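# Fasten lantern cord on peg, then remove box beneath

## Task

Fix the lantern's cord so it stays in place with nothing holding it, then move the box out from underneath the lantern. At the end the lantern must still hang from the peg no lower than its starting height. At no point may the lantern drop freely or sink noticeably below where it began.

## Robot and tools

Robot: two arms, left_arm and right_arm, each ending in a two-finger parallel gripper. In the scene frame the origin sits at table-top height, halfway between the arms' nominal mounts. +z points up, +x points out across the table, and left_arm is on the +y side. Camera image sides do not follow the arm names. Calibrated root positions: left_arm (-0.013, +0.279, +0.009) m, right_arm (-0.016, -0.352, +0.049) m, both nearly unrotated. A camera stand is fixed behind the arms. Cameras are cam_high, cam_low, cam_left_wrist and cam_right_wrist, each 672x504 pixels.

Gripper axes: the fingers point along the gripper's +z and close along its y. end_effector_position is the spot between the finger pads, roughly 1 cm short of the fingertips.

execute_actions(actions, cameras): actions is a list of actions. Each action is a list of at most 15 rows, one row per 1/30 s control step. If fewer rows are given, the last row is repeated to fill 15. Each row has 14 numbers in [-1, 1]: for left_arm dx, dy, dz, rx, ry, rz, opening, then the same seven for right_arm. Always send all 14, even when one arm stays put. dx to rz are an offset, not a pose. They are measured from that arm's Hand target as it was when the action began, along that Hand target's own axes. Every row in an action refers back to that same start, so rows are not added together, but a later action starts from the new Hand target. Scale: 1.0 equals 0.6 m for translation or 180 degrees for rotation. rx, ry, rz form one rotation vector. opening is absolute: +1 is fully open (0.094 m) and -1 is shut. Sending six zeros re-requests the current Hand target. A zero in the opening slot is itself a command, so resend the present opening to keep a gripper as it is. cameras: list of names, ["all"], or []. An empty actions list returns state plus all images.

move(target, speed, blend, opening_speed, grip_force, blocking, cameras): target is one 14-number row or a list of up to 15 such rows, in the same layout and scale as above. Every row is an offset from the Hand targets held at the start of the move, not from the row before. Each gripper follows a straight line and turns the short way round. speed is in m/s, from 0.002 to 2.9, default 0.25, with turning capped at twice that in rad/s. Give one value, or one per target. blend, in metres, rounds corners between listed targets; 0 means stop at each. opening_speed is per second on the -1 to +1 scale, minimum 0.2; use it to close gently on delicate items. grip_force is newtons per finger pad, 10 to 50, given per arm or once for both. It persists until changed, and lower values close slowly. blocking=false returns after about 0.5 s while the motion continues. A move is capped at 10 s. Paths ignore obstacles and the other arm. The result adds a move: line with the ending (done, off_target, moving, held, fault). limits=paced means the commanded pose was clipped; limits=held means steps were withheld.

wait(seconds 0 to 10) lets time pass under the last commands. stop brakes a running move. zoom_image(camera, region [x0, y0, x1, y1]) enlarges part of a camera's latest image, at most 504 by 504 pixels. read_manual gives licence texts only. finished_scene(scene) ends the current scene and cannot be reversed; pass the current scene number.

Result lines: end_effector_position (m) and end_effector_quat_wxyz are in the scene frame and may be off by a few cm. Hand target is the last commanded pose after clipping, and the next offsets start from it. Tool commands lists present gripper commands. grip_measured is the finger opening on the command scale and reads slightly wide when empty. The last Joint positions entry per arm is the opening in metres. grip_effort_nm is the gripper motor effort; negative means closing. Joint torques include the arm's own weight. Joint velocities may read within noise. Motor temperatures: MOTOR HOT appears at 75 °C. At 90 °C a fault folds that arm, which then stays idle; at 100 °C it collapses.

Behaviour: each step, the controller limits commanded rotation to 40 degrees from the measured orientation. Grippers often rest a few cm short of the command; resend the remaining distance as an offset. A blocked arm keeps pushing, so command its target back past the gripper to relieve it. Friction and load cause offsets without contact.

Avoid: the lantern dropping or sagging at any moment, so keep it supported until the cord is secure. Avoid knocking anything off the table, fast impacts, hard pushes, and any contact or pinching between the two arms or their wrist cameras. Do not route a path close to an arm's own base. Do not strain the camera cables. Avoid long stretched-out holds that heat the motors.

Each tool is called after ">>>" by a JSON object that holds its "op" and its "data".

## Session

>>> {"op": "execute_actions", "data": {"actions": []}}

Scene clock: 0.00 s.
left_arm: end_effector_position=(+0.2641, +0.2764, +0.1909) grip_measured=+1.000 grip_effort_nm=n/a end_effector_quat_wxyz=(+0.666, -0.041, +0.737, +0.110) | right_arm: end_effector_position=(+0.3123, -0.3115, +0.2611) grip_measured=+1.000 grip_effort_nm=n/a end_effector_quat_wxyz=(+0.736, +0.018, +0.671, +0.084)
Joint positions: left_arm=[-0.398 0.532 0.106 0.315 -0.613 0.044 0.094] | right_arm=[0.183 1.032 0.116 1.015 0.069 0.134 0.094]
Joint velocities: within noise
Joint torques (N m): no reading
Motor temperatures (°C): left_arm=[22 29 37 33 25 23 23] | right_arm=[24 28 30 24 21 23 26]
Heat: left arm: 37 °C; right arm: 30 °C.
Hand target: left_arm +0.2645, +0.2764, +0.1972; +0.671, -0.044, +0.732, +0.108 | right_arm +0.3126, -0.3114, +0.2636; +0.738, +0.018, +0.669, +0.084
Tool commands: left_gripper/opening=+1.0 right_gripper/opening=+1.0

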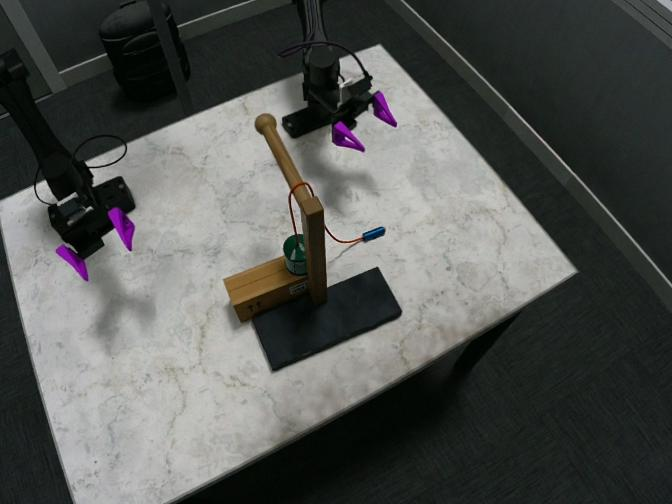

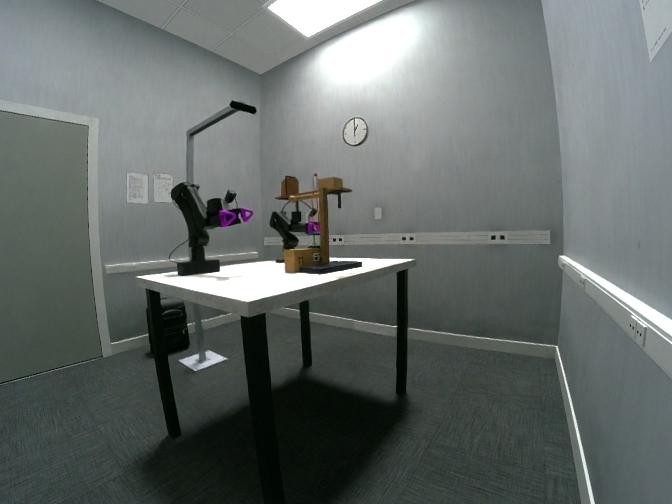

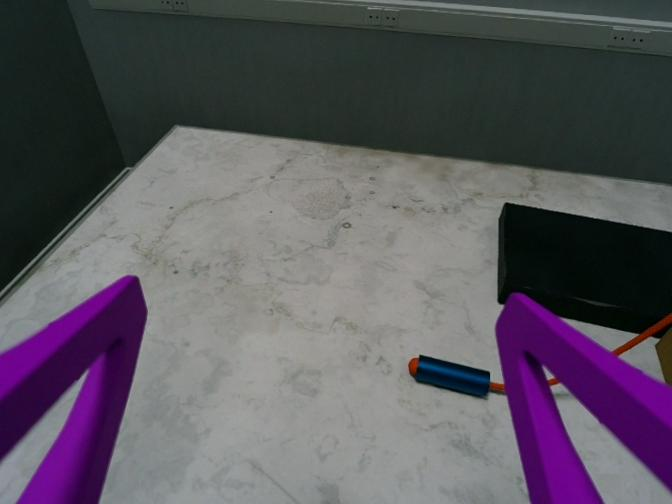

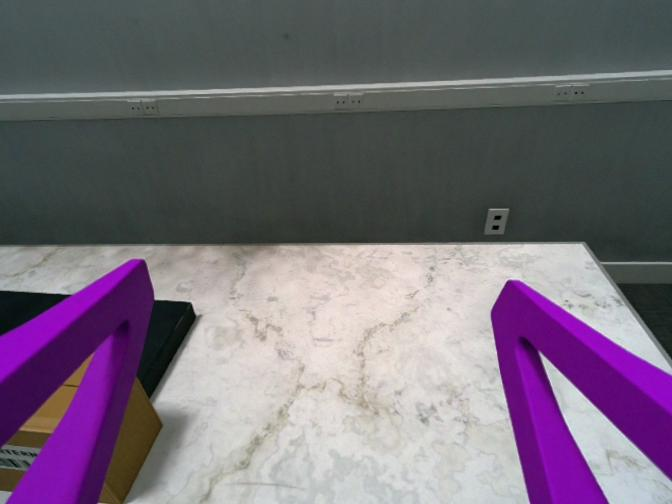

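>>> {"op": "zoom_image", "data": {"camera": "cam_high", "region": [200, 90, 420, 380]}}

>>> {"op": "zoom_image", "data": {"camera": "cam_low", "region": [160, 160, 370, 290]}}

>>> {"op": "zoom_image", "data": {"camera": "cam_left_wrist", "region": [380, 190, 672, 420]}}

Scaled by 1.738 from the camera's 672x504 image, which has a finer 960x720 frame.

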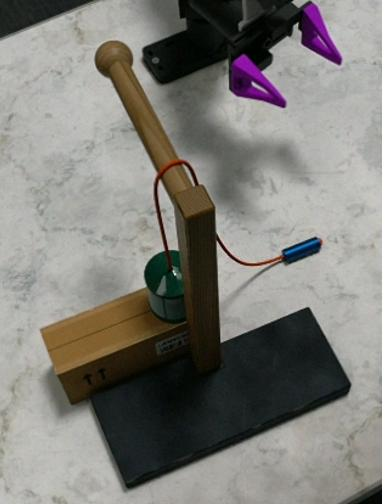

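Scaled by 2.400 from the camera's 672x504 image, which has a finer 960x720 frame.

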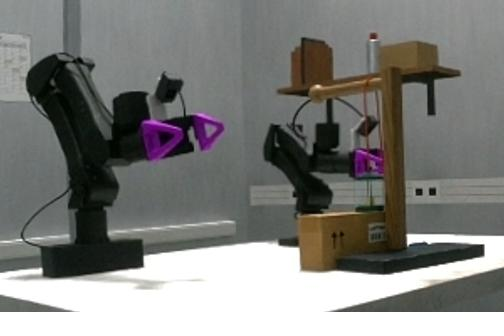

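Scaled by 1.726 from the camera's 672x504 image, which has a finer 960x720 frame.

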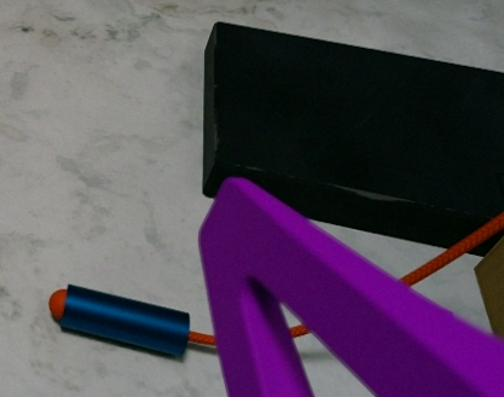

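>>> {"op": "move", "data": {"target": [-0.254,0.075,-0.081,0.0686,-0.0274,-0.029,1,-0.223,-0.0195,-0.166,0.0297,0.0311,-0.0459,1]}}

>>> {"op": "move", "data": {"target": [0,0,0,0.2,0,0,1,0,0,0,-0.2,0,0,1], "cameras": ["all"]}}

Scene clock: 57.90 s.
left_arm: end_effector_position=(+0.2235, +0.2984, +0.3499) grip_measured=+1.000 grip_effort_nm=0.03 end_effector_quat_wxyz=(+0.703, -0.003, +0.711, +0.001) | right_arm: end_effector_position=(+0.2066, -0.3510, +0.3779) grip_measured=+1.000 grip_effort_nm=0.00 end_effector_quat_wxyz=(+0.706, +0.002, +0.708, +0.002)
Joint positions: left_arm=[0.299 0.365 0.671 -0.317 0.295 -0.001 0.094] | right_arm=[0.016 0.256 0.624 -0.369 -0.01 0.005 0.094]
Joint torques (N m): left_arm=[0.54 3.3 7.32 2.27 0.09 0] | right_arm=[-0.76 3.17 7.47 1.69 -0.08 -0.05]
Motor temperatures (°C): left_arm=[22 28 41 39 24 23 23] | right_arm=[24 27 34 29 21 22 26]
Heat: left arm: 41 °C; right arm: 34 °C.
Hand target: left_arm +0.2224, +0.2975, +0.3566; +0.707, -0.001, +0.707, -0.001 | right_arm +0.2032, -0.3515, +0.3833; +0.707, +0.000, +0.707, +0.000
Off the commanded pose: left_arm 0.007 m, 1 deg | right_arm 0.006 m, 0 deg.
move: done

Scene clock: 60.07 s.
left_arm: end_effector_position=(+0.2246, +0.3003, +0.3461) grip_measured=+1.000 grip_effort_nm=0.03 end_effector_quat_wxyz=(+0.668, +0.199, +0.679, -0.230) | right_arm: end_effector_position=(+0.2055, -0.3553, +0.3736) grip_measured=+1.000 grip_effort_nm=0.00 end_effector_quat_wxyz=(+0.673, -0.189, +0.682, +0.216)
Joint positions: left_arm=[0.937 0.797 0.709 -0.025 1.555 0.067 0.094] | right_arm=[-0.95 0.647 0.64 -0.147 -1.556 -0.114 0.094]
Joint torques (N m): left_arm=[0.12 -0.16 8.57 1.73 0.21 0.07] | right_arm=[0.87 1.14 8.1 1.33 -0.16 -0.05]
Heat: left arm: 41 °C; right arm: 34 °C.
Hand target: left_arm +0.2223, +0.2975, +0.3567; +0.672, +0.218, +0.673, -0.219 | right_arm +0.2032, -0.3515, +0.3833; +0.672, -0.218, +0.673, +0.219
Off the commanded pose: left_arm 0.011 m, 3 deg | right_arm 0.011 m, 4 deg.
joint sent to its limit (right arm) — joint 5 (wrist yaw), lower limit. The joint targets still meet the commanded pose.
move: off_target (left_arm, right_arm)

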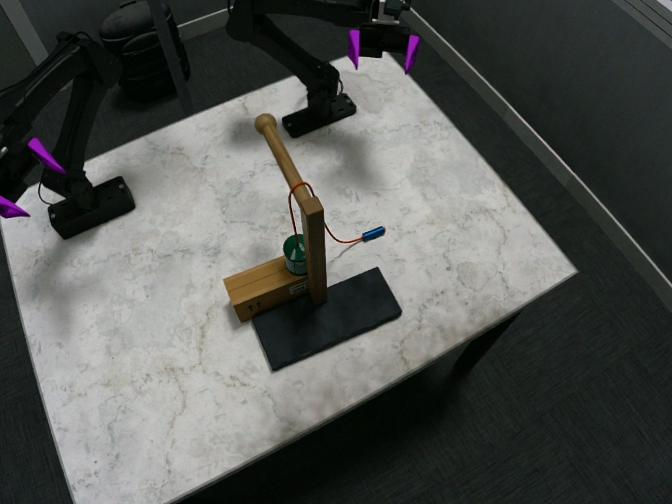

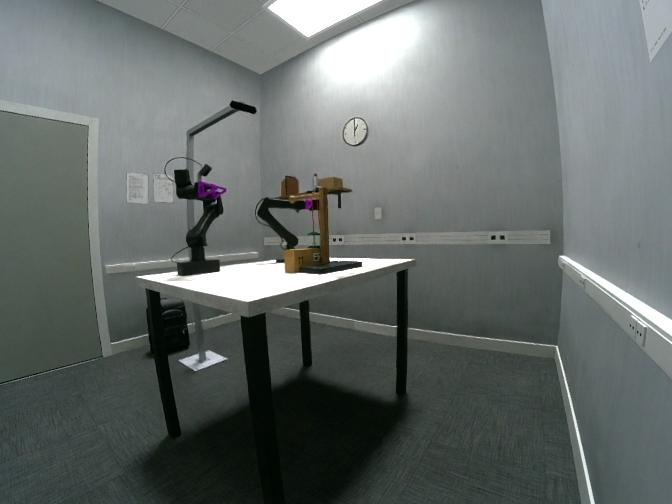

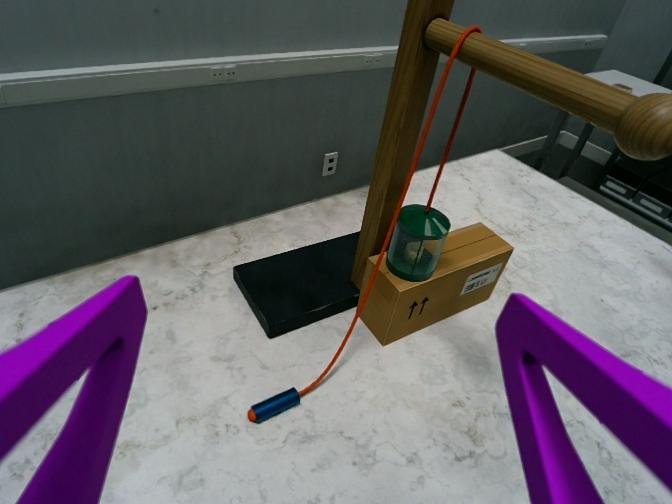

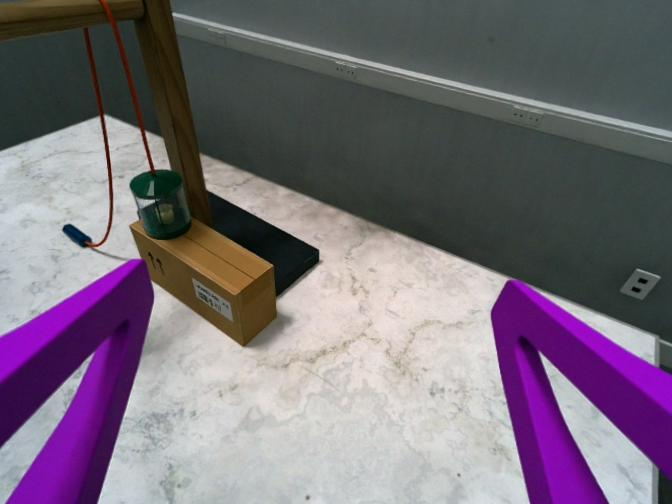

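>>> {"op": "zoom_image", "data": {"camera": "cam_left_wrist", "region": [340, 0, 672, 300]}}

>>> {"op": "zoom_image", "data": {"camera": "cam_right_wrist", "region": [0, 0, 330, 350]}}

Scaled by 1.518 from the camera's 672x504 image, which has a finer 960x720 frame.

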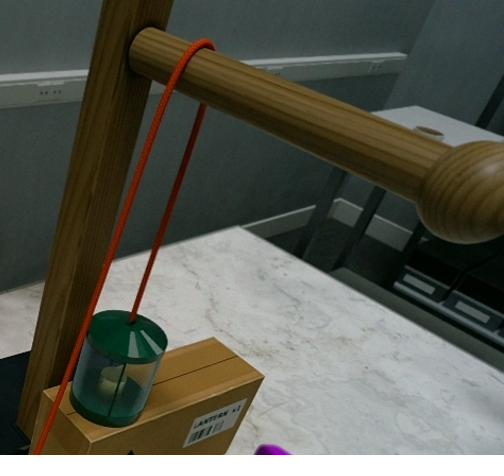

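Scaled by 1.440 from the camera's 672x504 image, which has a finer 960x720 frame.

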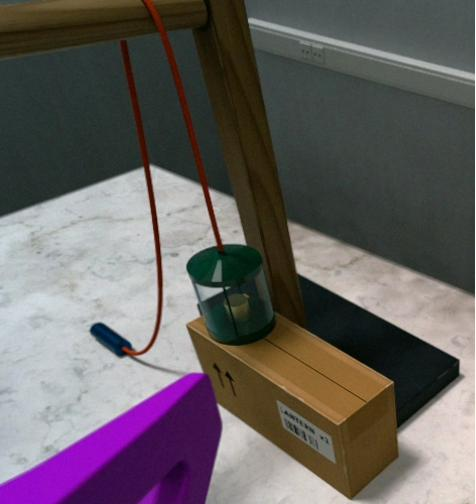

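>>> {"op": "move", "data": {"target": [0.428,0.162,0.181,0.2872,0.2051,0.1045,1,0,0,0,0.2,0,0,1], "cameras": ["all"]}}

Scene clock: 244.73 s.
left_arm: end_effector_position=(+0.3637, +0.3138, +0.0999) grip_measured=+1.000 grip_effort_nm=0.03 end_effector_quat_wxyz=(+0.289, +0.628, +0.665, -0.284) | right_arm: end_effector_position=(+0.2074, -0.3525, +0.3823) grip_measured=+1.000 grip_effort_nm=0.00 end_effector_quat_wxyz=(+0.707, -0.001, +0.707, -0.002)
Joint positions: left_arm=[0.421 2.257 1.835 -1.54 0.756 2.093 0.094] | right_arm=[-0.011 0.271 0.64 -0.369 -0.036 -0.005 0.094]
Joint torques (N m): left_arm=[-0.62 -9.8 6.9 -0.11 0.54 0.12] | right_arm=[0.88 1.94 6.27 1.69 0.08 0.05]
Heat: left arm: 43 °C; right arm: 33 °C.
Hand target: left_arm +0.3672, +0.3120, +0.0996; +0.299, +0.640, +0.641, -0.299 | right_arm +0.2031, -0.3515, +0.3834; +0.707, +0.000, +0.707, +0.000
Off the commanded pose: left_arm 0.004 m, 4 deg | right_arm 0.004 m, 0 deg.
joint sent to its limit (left arm) — joint 6 (wrist roll), upper limit. The joint targets are off in orientation, not in position.
move: off_target (left_arm); limits=paced

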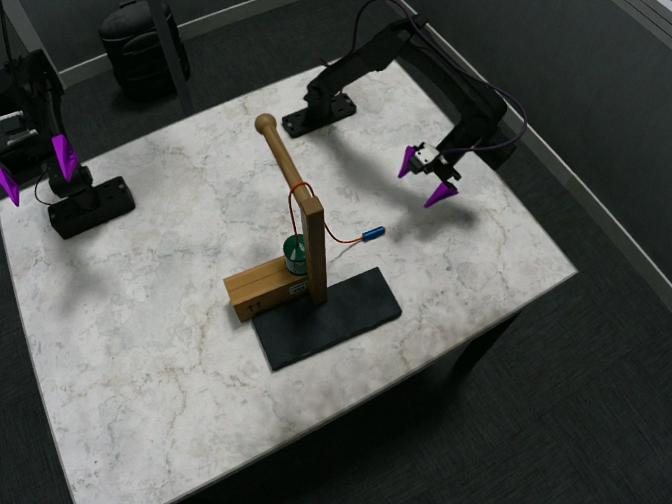

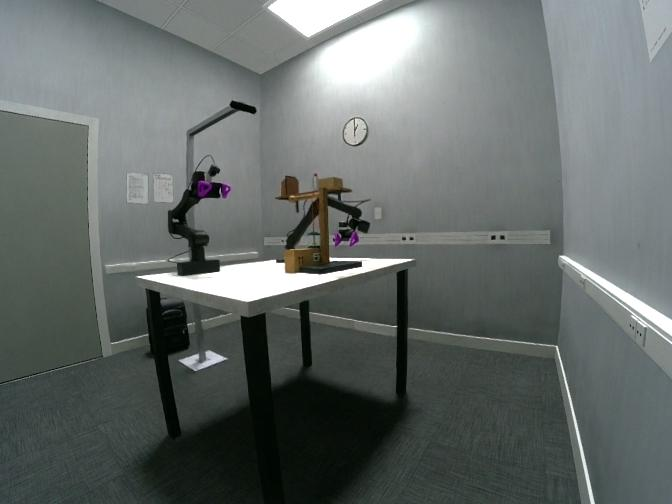

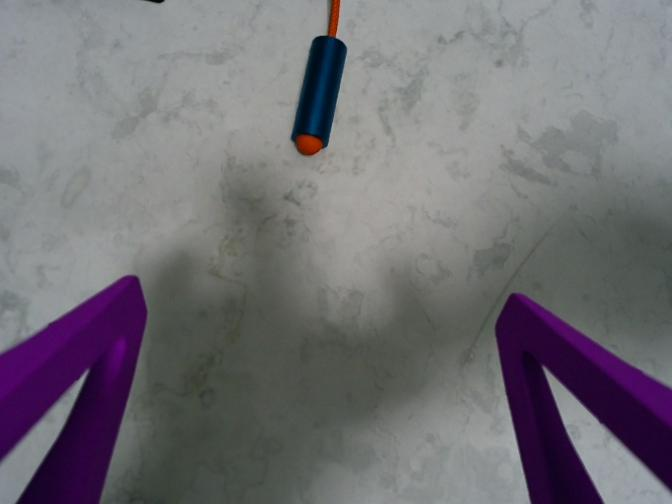

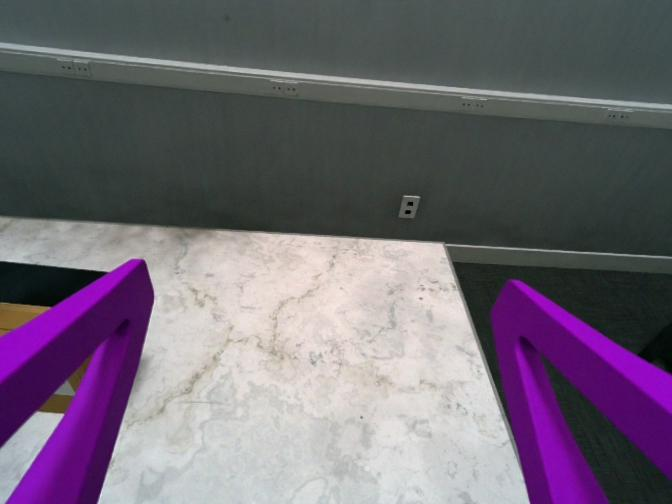

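>>> {"op": "move", "data": {"target": [0,0.003,0.155,0,0,0,1,0,0,0,0,0,0,1], "cameras": ["cam_left_wrist"]}}

Scene clock: 264.60 s.
left_arm: end_effector_position=(+0.3693, +0.2439, +0.0393) grip_measured=+1.000 grip_effort_nm=0.03 end_effector_quat_wxyz=(+0.287, +0.651, +0.640, -0.290) | right_arm: end_effector_position=(+0.2074, -0.3525, +0.3823) grip_measured=+1.000 grip_effort_nm=0.00 end_effector_quat_wxyz=(+0.707, -0.001, +0.707, -0.002)
Joint positions: left_arm=[0.249 2.257 1.589 -1.185 0.803 1.958 0.094] | right_arm=[-0.011 0.271 0.64 -0.369 -0.036 -0.005 0.094]
Joint torques (N m): left_arm=[0.35 -11.03 3.79 0.28 0.85 -0.01] | right_arm=[0.88 1.94 6.26 1.69 0.08 0.05]
Motor temperatures (°C): left_arm=[22 28 42 34 24 23 22] | right_arm=[24 26 33 30 21 21 25]
Heat: left arm: 42 °C; right arm: 33 °C.
Hand target: left_arm +0.3689, +0.2406, +0.0400; +0.299, +0.640, +0.641, -0.300 | right_arm +0.2031, -0.3515, +0.3834; +0.707, +0.000, +0.707, +0.000
Off the commanded pose: left_arm 0.003 m, 2 deg | right_arm 0.004 m, 0 deg.
move: done
Images, in order (width x height): cam_left_wrist 672x504.

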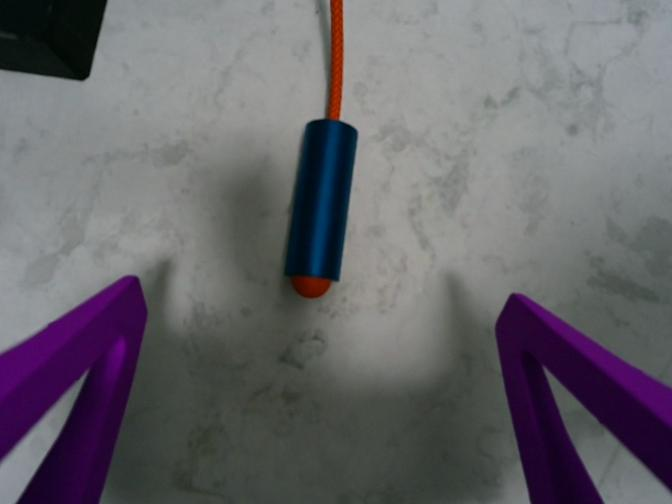

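>>> {"op": "move", "data": {"target": [0.0037,0,0.063,0,0,0,1,0,0,0,0,0,0,1], "speed": 0.06, "cameras": ["cam_left_wrist"]}}

Scene clock: 270.83 s.
left_arm: end_effector_position=(+0.3701, +0.2181, +0.0149) grip_measured=+1.000 grip_effort_nm=0.03 end_effector_quat_wxyz=(+0.289, +0.650, +0.642, -0.287) | right_arm: end_effector_position=(+0.2074, -0.3525, +0.3823) grip_measured=+1.000 grip_effort_nm=0.00 end_effector_quat_wxyz=(+0.707, -0.001, +0.707, -0.002)
Joint positions: left_arm=[0.185 2.257 1.487 -1.005 0.819 1.857 0.094] | right_arm=[-0.011 0.271 0.64 -0.369 -0.036 -0.005 0.094]
Joint torques (N m): left_arm=[-0.12 -10.3 3.89 0.41 0.86 -0.01] | right_arm=[0.88 1.95 6.27 1.69 0.08 0.05]
Heat: left arm: 41 °C; right arm: 33 °C.
Hand target: left_arm +0.3689, +0.2130, +0.0140; +0.299, +0.640, +0.641, -0.300 | right_arm +0.2031, -0.3515, +0.3834; +0.707, +0.000, +0.707, +0.000
Off the commanded pose: left_arm 0.005 m, 2 deg | right_arm 0.004 m, 0 deg.
move: done
Images, in order (width x height): cam_left_wrist 672x504.

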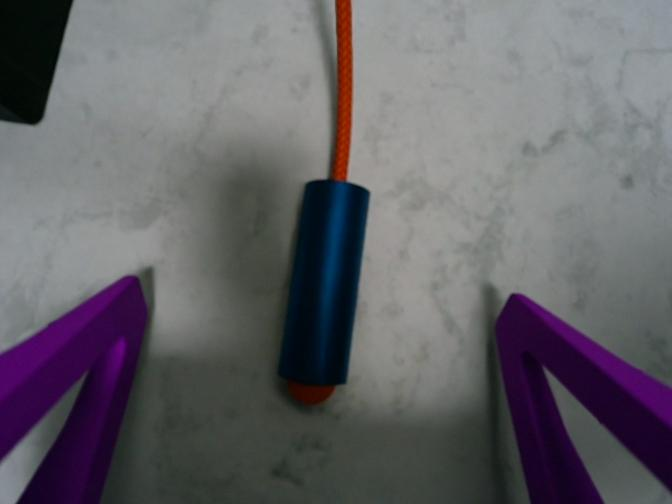

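>>> {"op": "move", "data": {"target": [0.0,0,0.0,0,0,0,-1,0,0,0,0,0,0,1], "opening_speed": 0.8, "grip_force": [35,50], "cameras": ["cam_left_wrist"]}}

Scene clock: 280.83 s.
left_arm: end_effector_position=(+0.3705, +0.2180, +0.0150) grip_measured=-0.639 grip_effort_nm=-0.69 end_effector_quat_wxyz=(+0.290, +0.649, +0.642, -0.286) | right_arm: end_effector_position=(+0.2074, -0.3525, +0.3823) grip_measured=+1.000 grip_effort_nm=0.00 end_effector_quat_wxyz=(+0.707, -0.001, +0.707, -0.002)
Joint positions: left_arm=[0.185 2.257 1.487 -1.003 0.82 1.856 0.017] | right_arm=[-0.011 0.271 0.64 -0.369 -0.036 -0.005 0.094]
Joint torques (N m): left_arm=[-0.16 -10.35 3.89 0.45 0.86 -0.02] | right_arm=[0.88 1.94 6.26 1.69 0.08 0.06]
Heat: left arm: 40 °C; right arm: 33 °C.
Hand target: left_arm +0.3689, +0.2130, +0.0140; +0.299, +0.640, +0.641, -0.300 | right_arm +0.2031, -0.3515, +0.3834; +0.707, +0.000, +0.707, +0.000
Off the commanded pose: left_arm 0.005 m, 2 deg | right_arm 0.004 m, 0 deg.
grip_force (N): 35, 50
move: done
Images, in order (width x height): cam_left_wrist 672x504.

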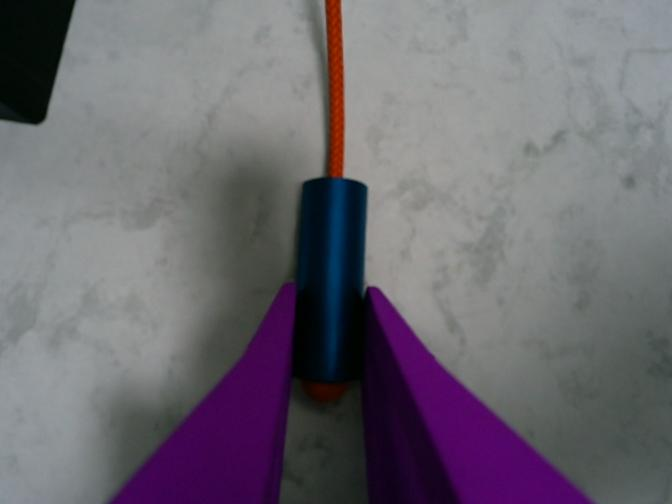

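>>> {"op": "move", "data": {"target": [[-0.064,0,-0.0535,0,0,0,-1,0,-0.16,-0.05,0,0,0,1],[-0.168,-0.167,-0.163,-0.4776,-0.174,-0.174,-1,0,-0.16,-0.05,0,0,0,1]], "speed": 0.15, "blend": [0.02,0], "cameras": ["all"]}}

Scene clock: 305.00 s.
left_arm: end_effector_position=(+0.2711, +0.2207, +0.1553) grip_measured=-0.640 grip_effort_nm=-0.72 end_effector_quat_wxyz=(+0.672, -0.001, +0.740, +0.003) | right_arm: end_effector_position=(+0.1725, -0.4521, +0.3846) grip_measured=+1.000 grip_effort_nm=0.00 end_effector_quat_wxyz=(+0.706, +0.007, +0.708, -0.004)
Joint positions: left_arm=[-0.524 0.829 -0.006 0.723 -0.525 -0.053 0.017] | right_arm=[-1.473 0.523 0.64 -0.15 -1.484 -0.028 0.094]
Joint torques (N m): left_arm=[-0.53 -0.64 5.55 2.28 -0.25 -0.01] | right_arm=[0.85 0.98 5.14 1.37 -0.08 0.05]
Heat: left arm: 40 °C; right arm: 33 °C.
Hand target: left_arm +0.2689, +0.2233, +0.1542; +0.707, -0.001, +0.707, -0.001 | right_arm +0.1732, -0.4475, +0.3833; +0.707, +0.000, +0.707, +0.000
Off the commanded pose: left_arm 0.004 m, 6 deg | right_arm 0.005 m, 1 deg.
joint sent to its limit (left arm) — joint 3 (elbow), lower limit, where the elbow is as bent as it goes. The joint targets are off in orientation, not in position.
grip_force (N): 35, 50
move: off_target (left_arm)

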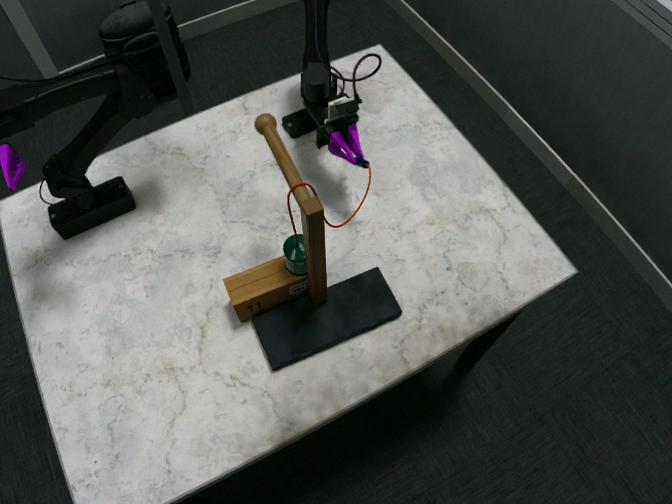

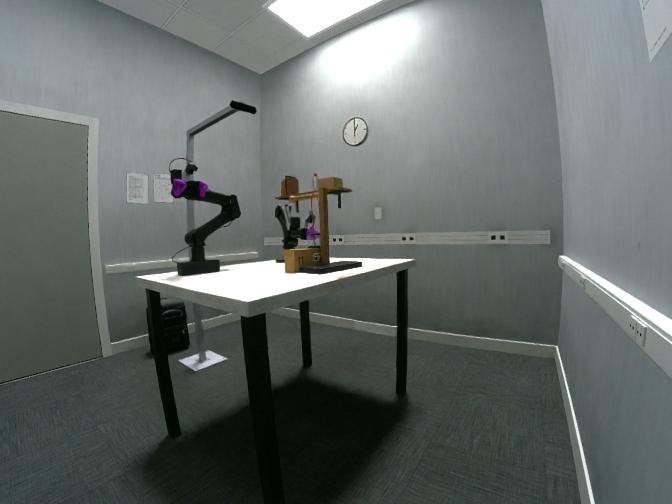

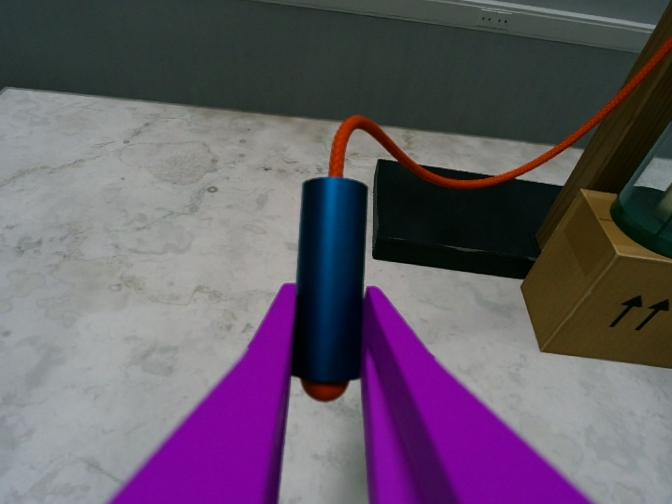

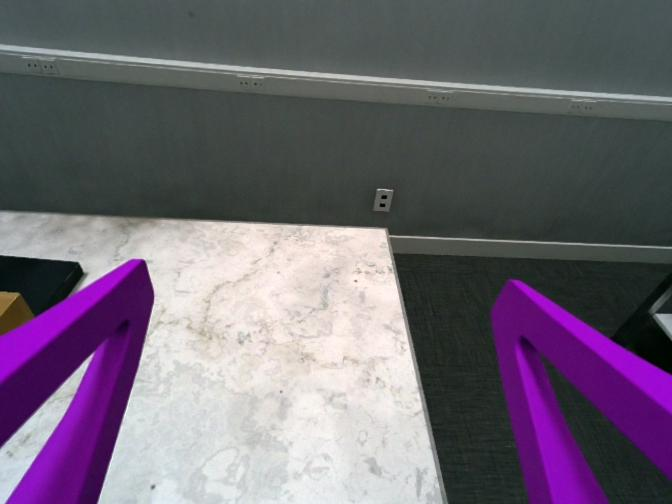

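>>> {"op": "move", "data": {"target": [[0.04,-0.172,0.035,0,0,0,-1,0,0,0,0,0,0,1],[0.057,-0.372,0.035,0,0,0,-1,0,0,0,0,0,0,1],[0.04,-0.6055,0.035,0,0,0,-1,0,0,0,0,0,0,1]], "speed": 0.12, "blend": [0.03,0.03,0], "cameras": ["all"]}}

Scene clock: 323.40 s.
left_arm: end_effector_position=(+0.2894, -0.1379, +0.1326) grip_measured=-0.640 grip_effort_nm=-0.72 end_effector_quat_wxyz=(+0.707, +0.005, +0.707, -0.005) | right_arm: end_effector_position=(+0.1725, -0.4521, +0.3846) grip_measured=+1.000 grip_effort_nm=0.00 end_effector_quat_wxyz=(+0.706, +0.007, +0.708, -0.004)
Joint positions: left_arm=[-1.287 2.305 1.205 1.102 -1.272 0.002 0.017] | right_arm=[-1.473 0.523 0.64 -0.15 -1.484 -0.028 0.094]
Joint torques (N m): left_arm=[-0.16 -10.44 6.68 1.73 -0.18 0] | right_arm=[0.85 0.98 5.15 1.37 -0.08 0.04]
Heat: left arm: 41 °C; right arm: 32 °C.
Hand target: left_arm +0.2901, -0.1399, +0.1311; +0.707, -0.001, +0.707, -0.001 | right_arm +0.1732, -0.4475, +0.3833; +0.707, +0.000, +0.707, +0.000
Off the commanded pose: left_arm 0.003 m, 1 deg | right_arm 0.005 m, 1 deg.
grip_force (N): 35, 50
move: done

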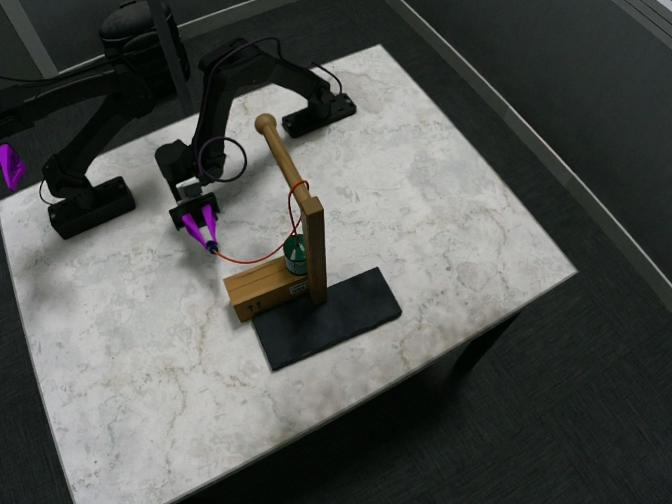

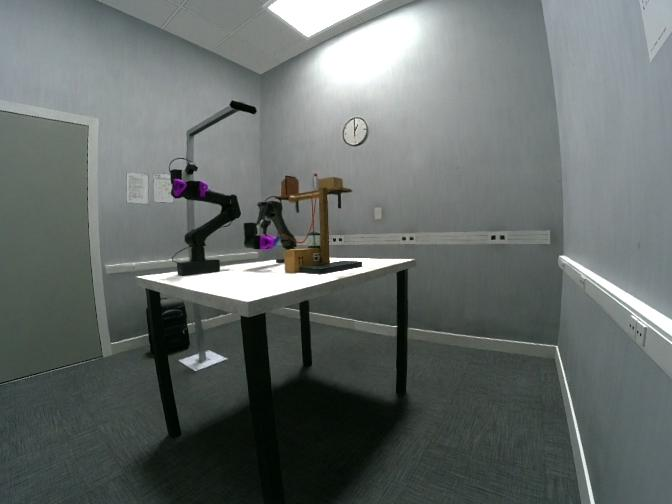

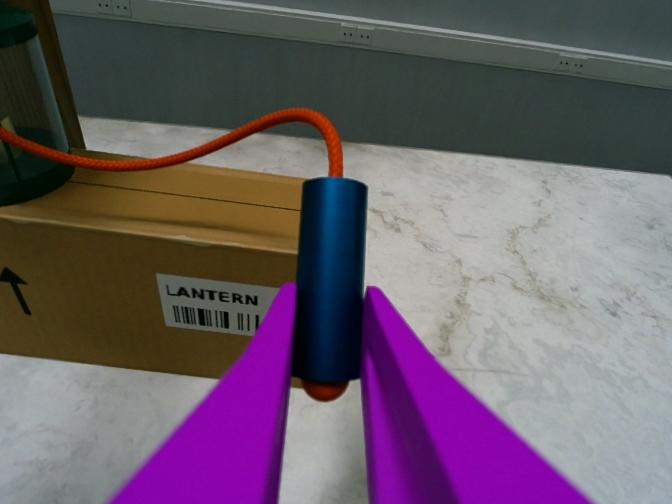

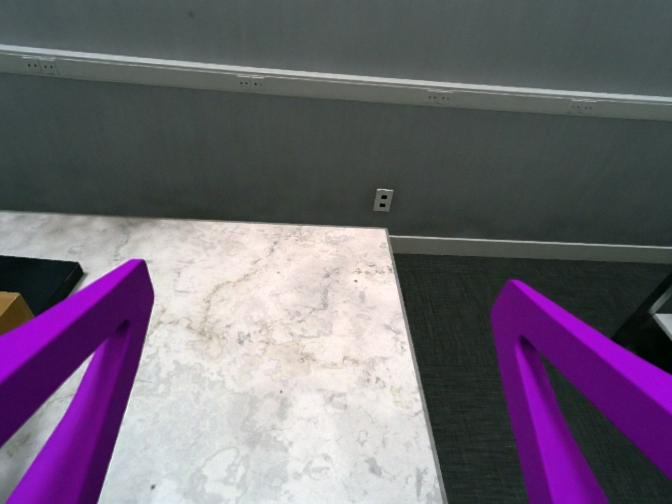

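>>> {"op": "move", "data": {"target": [[-0.248,-0.0835,0.0165,0,0,0,-1,0,0,0,0,0,0,1],[-0.45,-0.06,0.0165,0,0,0,-1,0,0,0,-0.16,0,0,1]], "speed": 0.12, "blend": [0.03,0], "cameras": ["all"]}}

Scene clock: 333.60 s.
left_arm: end_effector_position=(+0.3021, -0.1870, +0.3709) grip_measured=-0.640 grip_effort_nm=-0.72 end_effector_quat_wxyz=(+0.700, +0.027, +0.713, +0.020) | right_arm: end_effector_position=(+0.1741, -0.4506, +0.3810) grip_measured=+1.000 grip_effort_nm=0.00 end_effector_quat_wxyz=(+0.706, -0.018, +0.707, +0.030)
Joint positions: left_arm=[-1.291 2.141 2.016 0.062 -1.279 0.006 0.017] | right_arm=[-1.463 0.586 0.64 -0.13 -1.558 -0.06 0.094]
Joint torques (N m): left_arm=[0.16 -15.73 9.02 1.79 -0.13 -0.07] | right_arm=[0.88 1.72 6.37 1.31 -0.11 -0.06]
Heat: left arm: 43 °C; right arm: 32 °C.
Hand target: left_arm +0.3001, -0.1753, +0.4012; +0.707, -0.001, +0.707, -0.001 | right_arm +0.1732, -0.4475, +0.3833; +0.685, -0.176, +0.685, +0.177
Off the commanded pose: left_arm 0.033 m, 4 deg | right_arm 0.004 m, 25 deg.
joint sent to its limit (right arm) — joint 5 (wrist yaw), lower limit. The joint targets are off in orientation, not in position.
grip_force (N): 35, 50
move: off_target (left_arm, right_arm)

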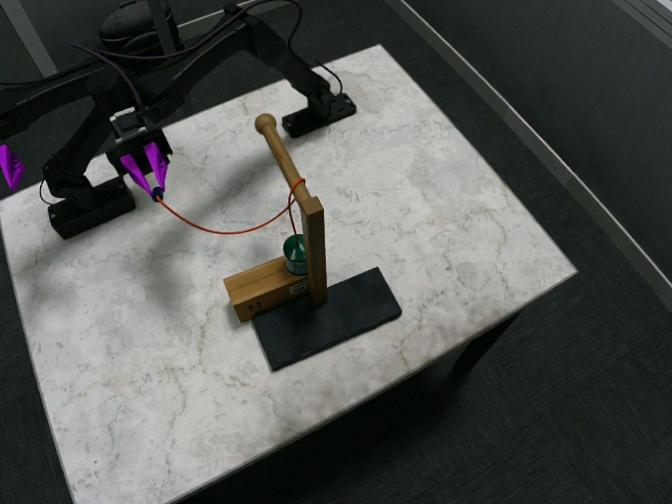

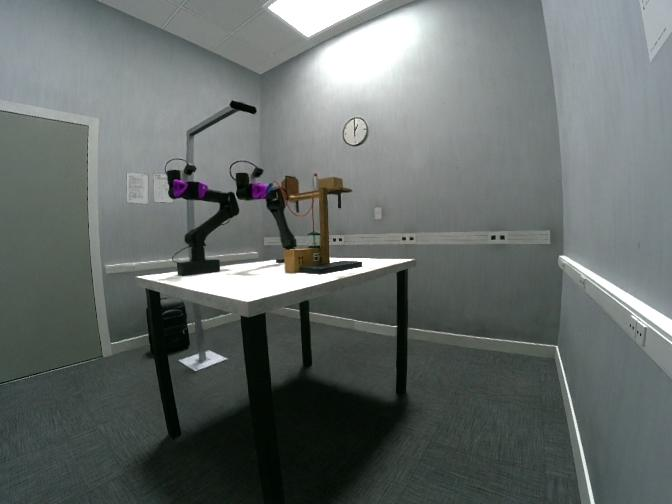

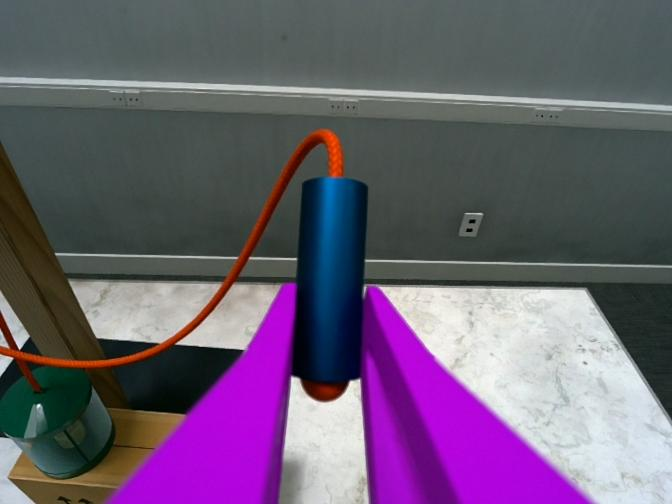

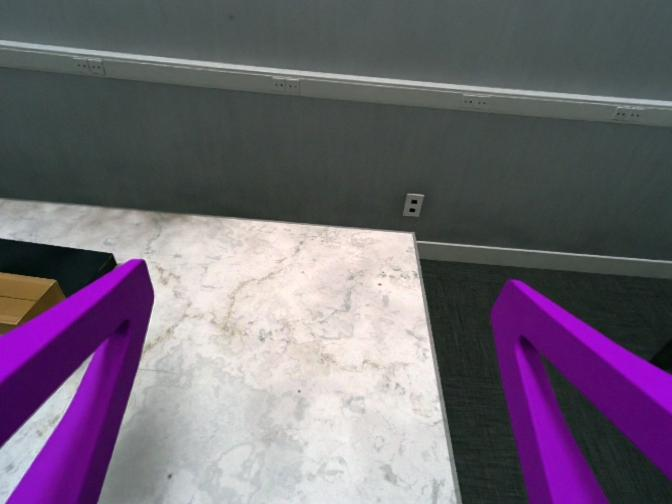

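>>> {"op": "move", "data": {"target": [0,0,0,0,0,0,-1,0,0,0,0.16,0,0,1], "speed": 0.12}}

>>> {"op": "zoom_image", "data": {"camera": "cam_high", "region": [90, 0, 380, 260]}}

Scene clock: 340.23 s.
left_arm: end_effector_position=(+0.3021, -0.1870, +0.3707) grip_measured=-0.640 grip_effort_nm=-0.72 end_effector_quat_wxyz=(+0.700, +0.027, +0.713, +0.020) | right_arm: end_effector_position=(+0.1734, -0.4478, +0.3863) grip_measured=+1.000 grip_effort_nm=0.00 end_effector_quat_wxyz=(+0.707, -0.007, +0.707, -0.001)
Joint positions: left_arm=[-1.291 2.141 2.016 0.061 -1.279 0.005 0.017] | right_arm=[-1.463 0.523 0.64 -0.13 -1.498 -0.024 0.094]
Joint torques (N m): left_arm=[0.14 -15.77 9.01 1.79 -0.14 -0.09] | right_arm=[-0.02 0.95 5.04 1.23 0.1 0.07]
Motor temperatures (°C): left_arm=[22 33 43 36 24 23 23] | right_arm=[24 25 32 28 21 21 25]
Heat: left arm: 43 °C; right arm: 32 °C.
Hand target: left_arm +0.3001, -0.1753, +0.4012; +0.707, -0.001, +0.707, -0.001 | right_arm +0.1732, -0.4474, +0.3833; +0.707, +0.000, +0.707, +0.001
Off the commanded pose: left_arm 0.033 m, 4 deg | right_arm 0.003 m, 1 deg.
grip_force (N): 35, 50
move: off_target (left_arm)

Scaled by 1.738 from the camera's 672x504 image, which has a finer 960x720 frame.
This view is cut from an older image: the scene may have changed since it was taken.

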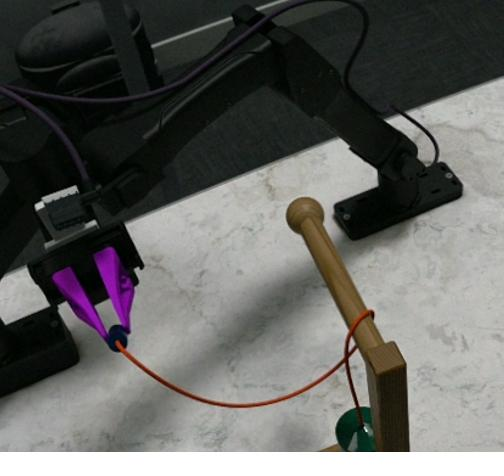

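>>> {"op": "move", "data": {"target": [-0.08,0.05,0,0,0,0,-1,0,0,0,0,0,0,1], "speed": 0.12, "cameras": ["cam_high","cam_low"]}}

Scene clock: 351.20 s.
left_arm: end_effector_position=(+0.3013, -0.1524, +0.4280) grip_measured=-0.640 grip_effort_nm=-0.72 end_effector_quat_wxyz=(+0.702, +0.016, +0.712, +0.020) | right_arm: end_effector_position=(+0.1734, -0.4479, +0.3863) grip_measured=+1.000 grip_effort_nm=0.00 end_effector_quat_wxyz=(+0.707, -0.006, +0.707, -0.001)
Joint positions: left_arm=[-1.274 2.045 2.092 -0.093 -1.279 0.007 0.017] | right_arm=[-1.463 0.523 0.64 -0.13 -1.497 -0.024 0.094]
Joint torques (N m): left_arm=[0.25 -13.22 8.66 1.79 0.08 -0.07] | right_arm=[0.02 0.99 5.05 1.22 0.07 0.04]
Heat: left arm: 43 °C; right arm: 32 °C.
Hand target: left_arm +0.3000, -0.1452, +0.4491; +0.707, -0.001, +0.707, -0.001 | right_arm +0.1732, -0.4475, +0.3833; +0.707, +0.000, +0.708, +0.001
Off the commanded pose: left_arm 0.022 m, 3 deg | right_arm 0.003 m, 1 deg.
grip_force (N): 35, 50
move: off_target (left_arm)
Images, in order (width x height): cam_high 672x504, cam_low 672x504.

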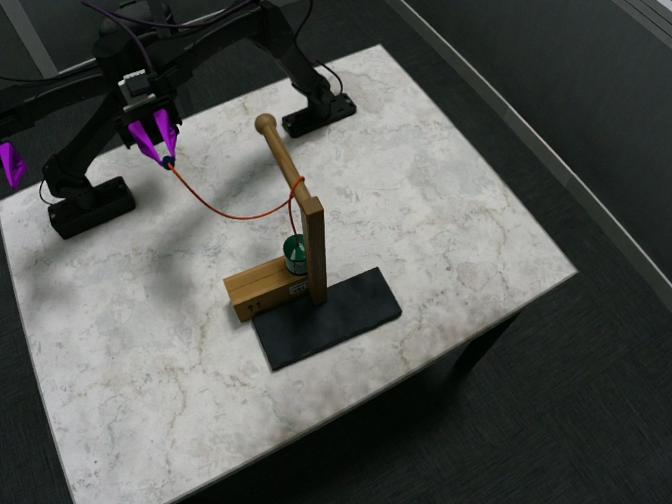

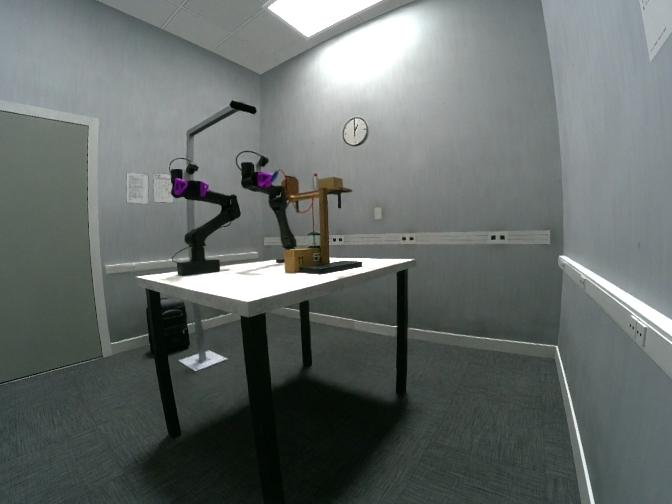

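>>> {"op": "move", "data": {"target": [[-0.1015,0.092,0,0,0,0,-1,0,0,0,0,0,0,1],[-0.1015,0.2587,0.0167,0,0,0,-1,0,0,0,0,0,0,1],[0.0485,0.4587,0.0167,0,0,0,-1,0,0,0,0,0,0,1],[0.3,0.575,0.0167,0,0,0,-1,0,0,0,0,0,0,1]], "speed": 0.12, "blend": [0.03,0.04,0.04,0], "cameras": ["all"]}}

Scene clock: 363.93 s.
left_arm: end_effector_position=(+0.3109, +0.1990, +0.2617) grip_measured=-0.640 grip_effort_nm=-0.72 end_effector_quat_wxyz=(+0.698, +0.000, +0.716, +0.006) | right_arm: end_effector_position=(+0.1734, -0.4479, +0.3863) grip_measured=+1.000 grip_effort_nm=0.00 end_effector_quat_wxyz=(+0.707, -0.006, +0.707, -0.001)
Joint positions: left_arm=[-0.522 0.872 0.388 0.454 -0.528 -0.007 0.017] | right_arm=[-1.463 0.523 0.64 -0.13 -1.497 -0.024 0.094]
Joint torques (N m): left_arm=[0.57 -2.14 6.48 2.45 0.13 0.06] | right_arm=[0.01 0.99 5.04 1.22 0.08 0.04]
Heat: left arm: 44 °C; right arm: 32 °C.
Hand target: left_arm +0.3099, +0.1994, +0.2683; +0.707, -0.001, +0.707, -0.001 | right_arm +0.1732, -0.4475, +0.3833; +0.707, +0.000, +0.708, +0.001
Off the commanded pose: left_arm 0.007 m, 2 deg | right_arm 0.003 m, 1 deg.
grip_force (N): 35, 50
move: done

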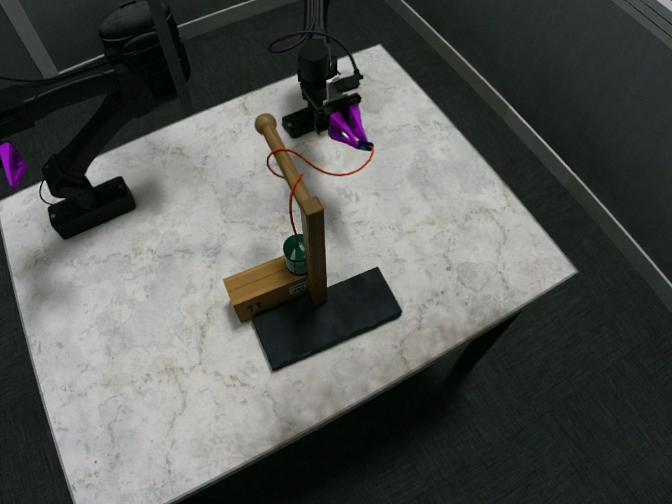

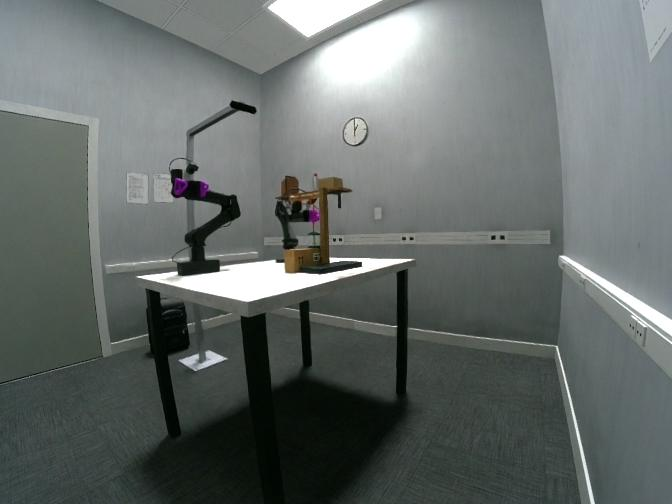

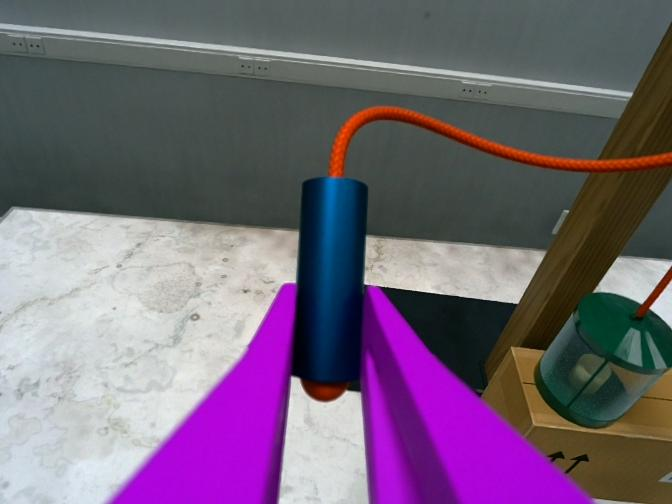

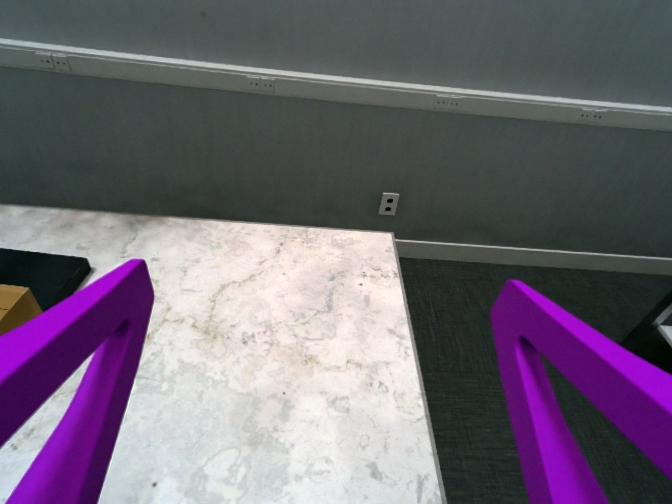

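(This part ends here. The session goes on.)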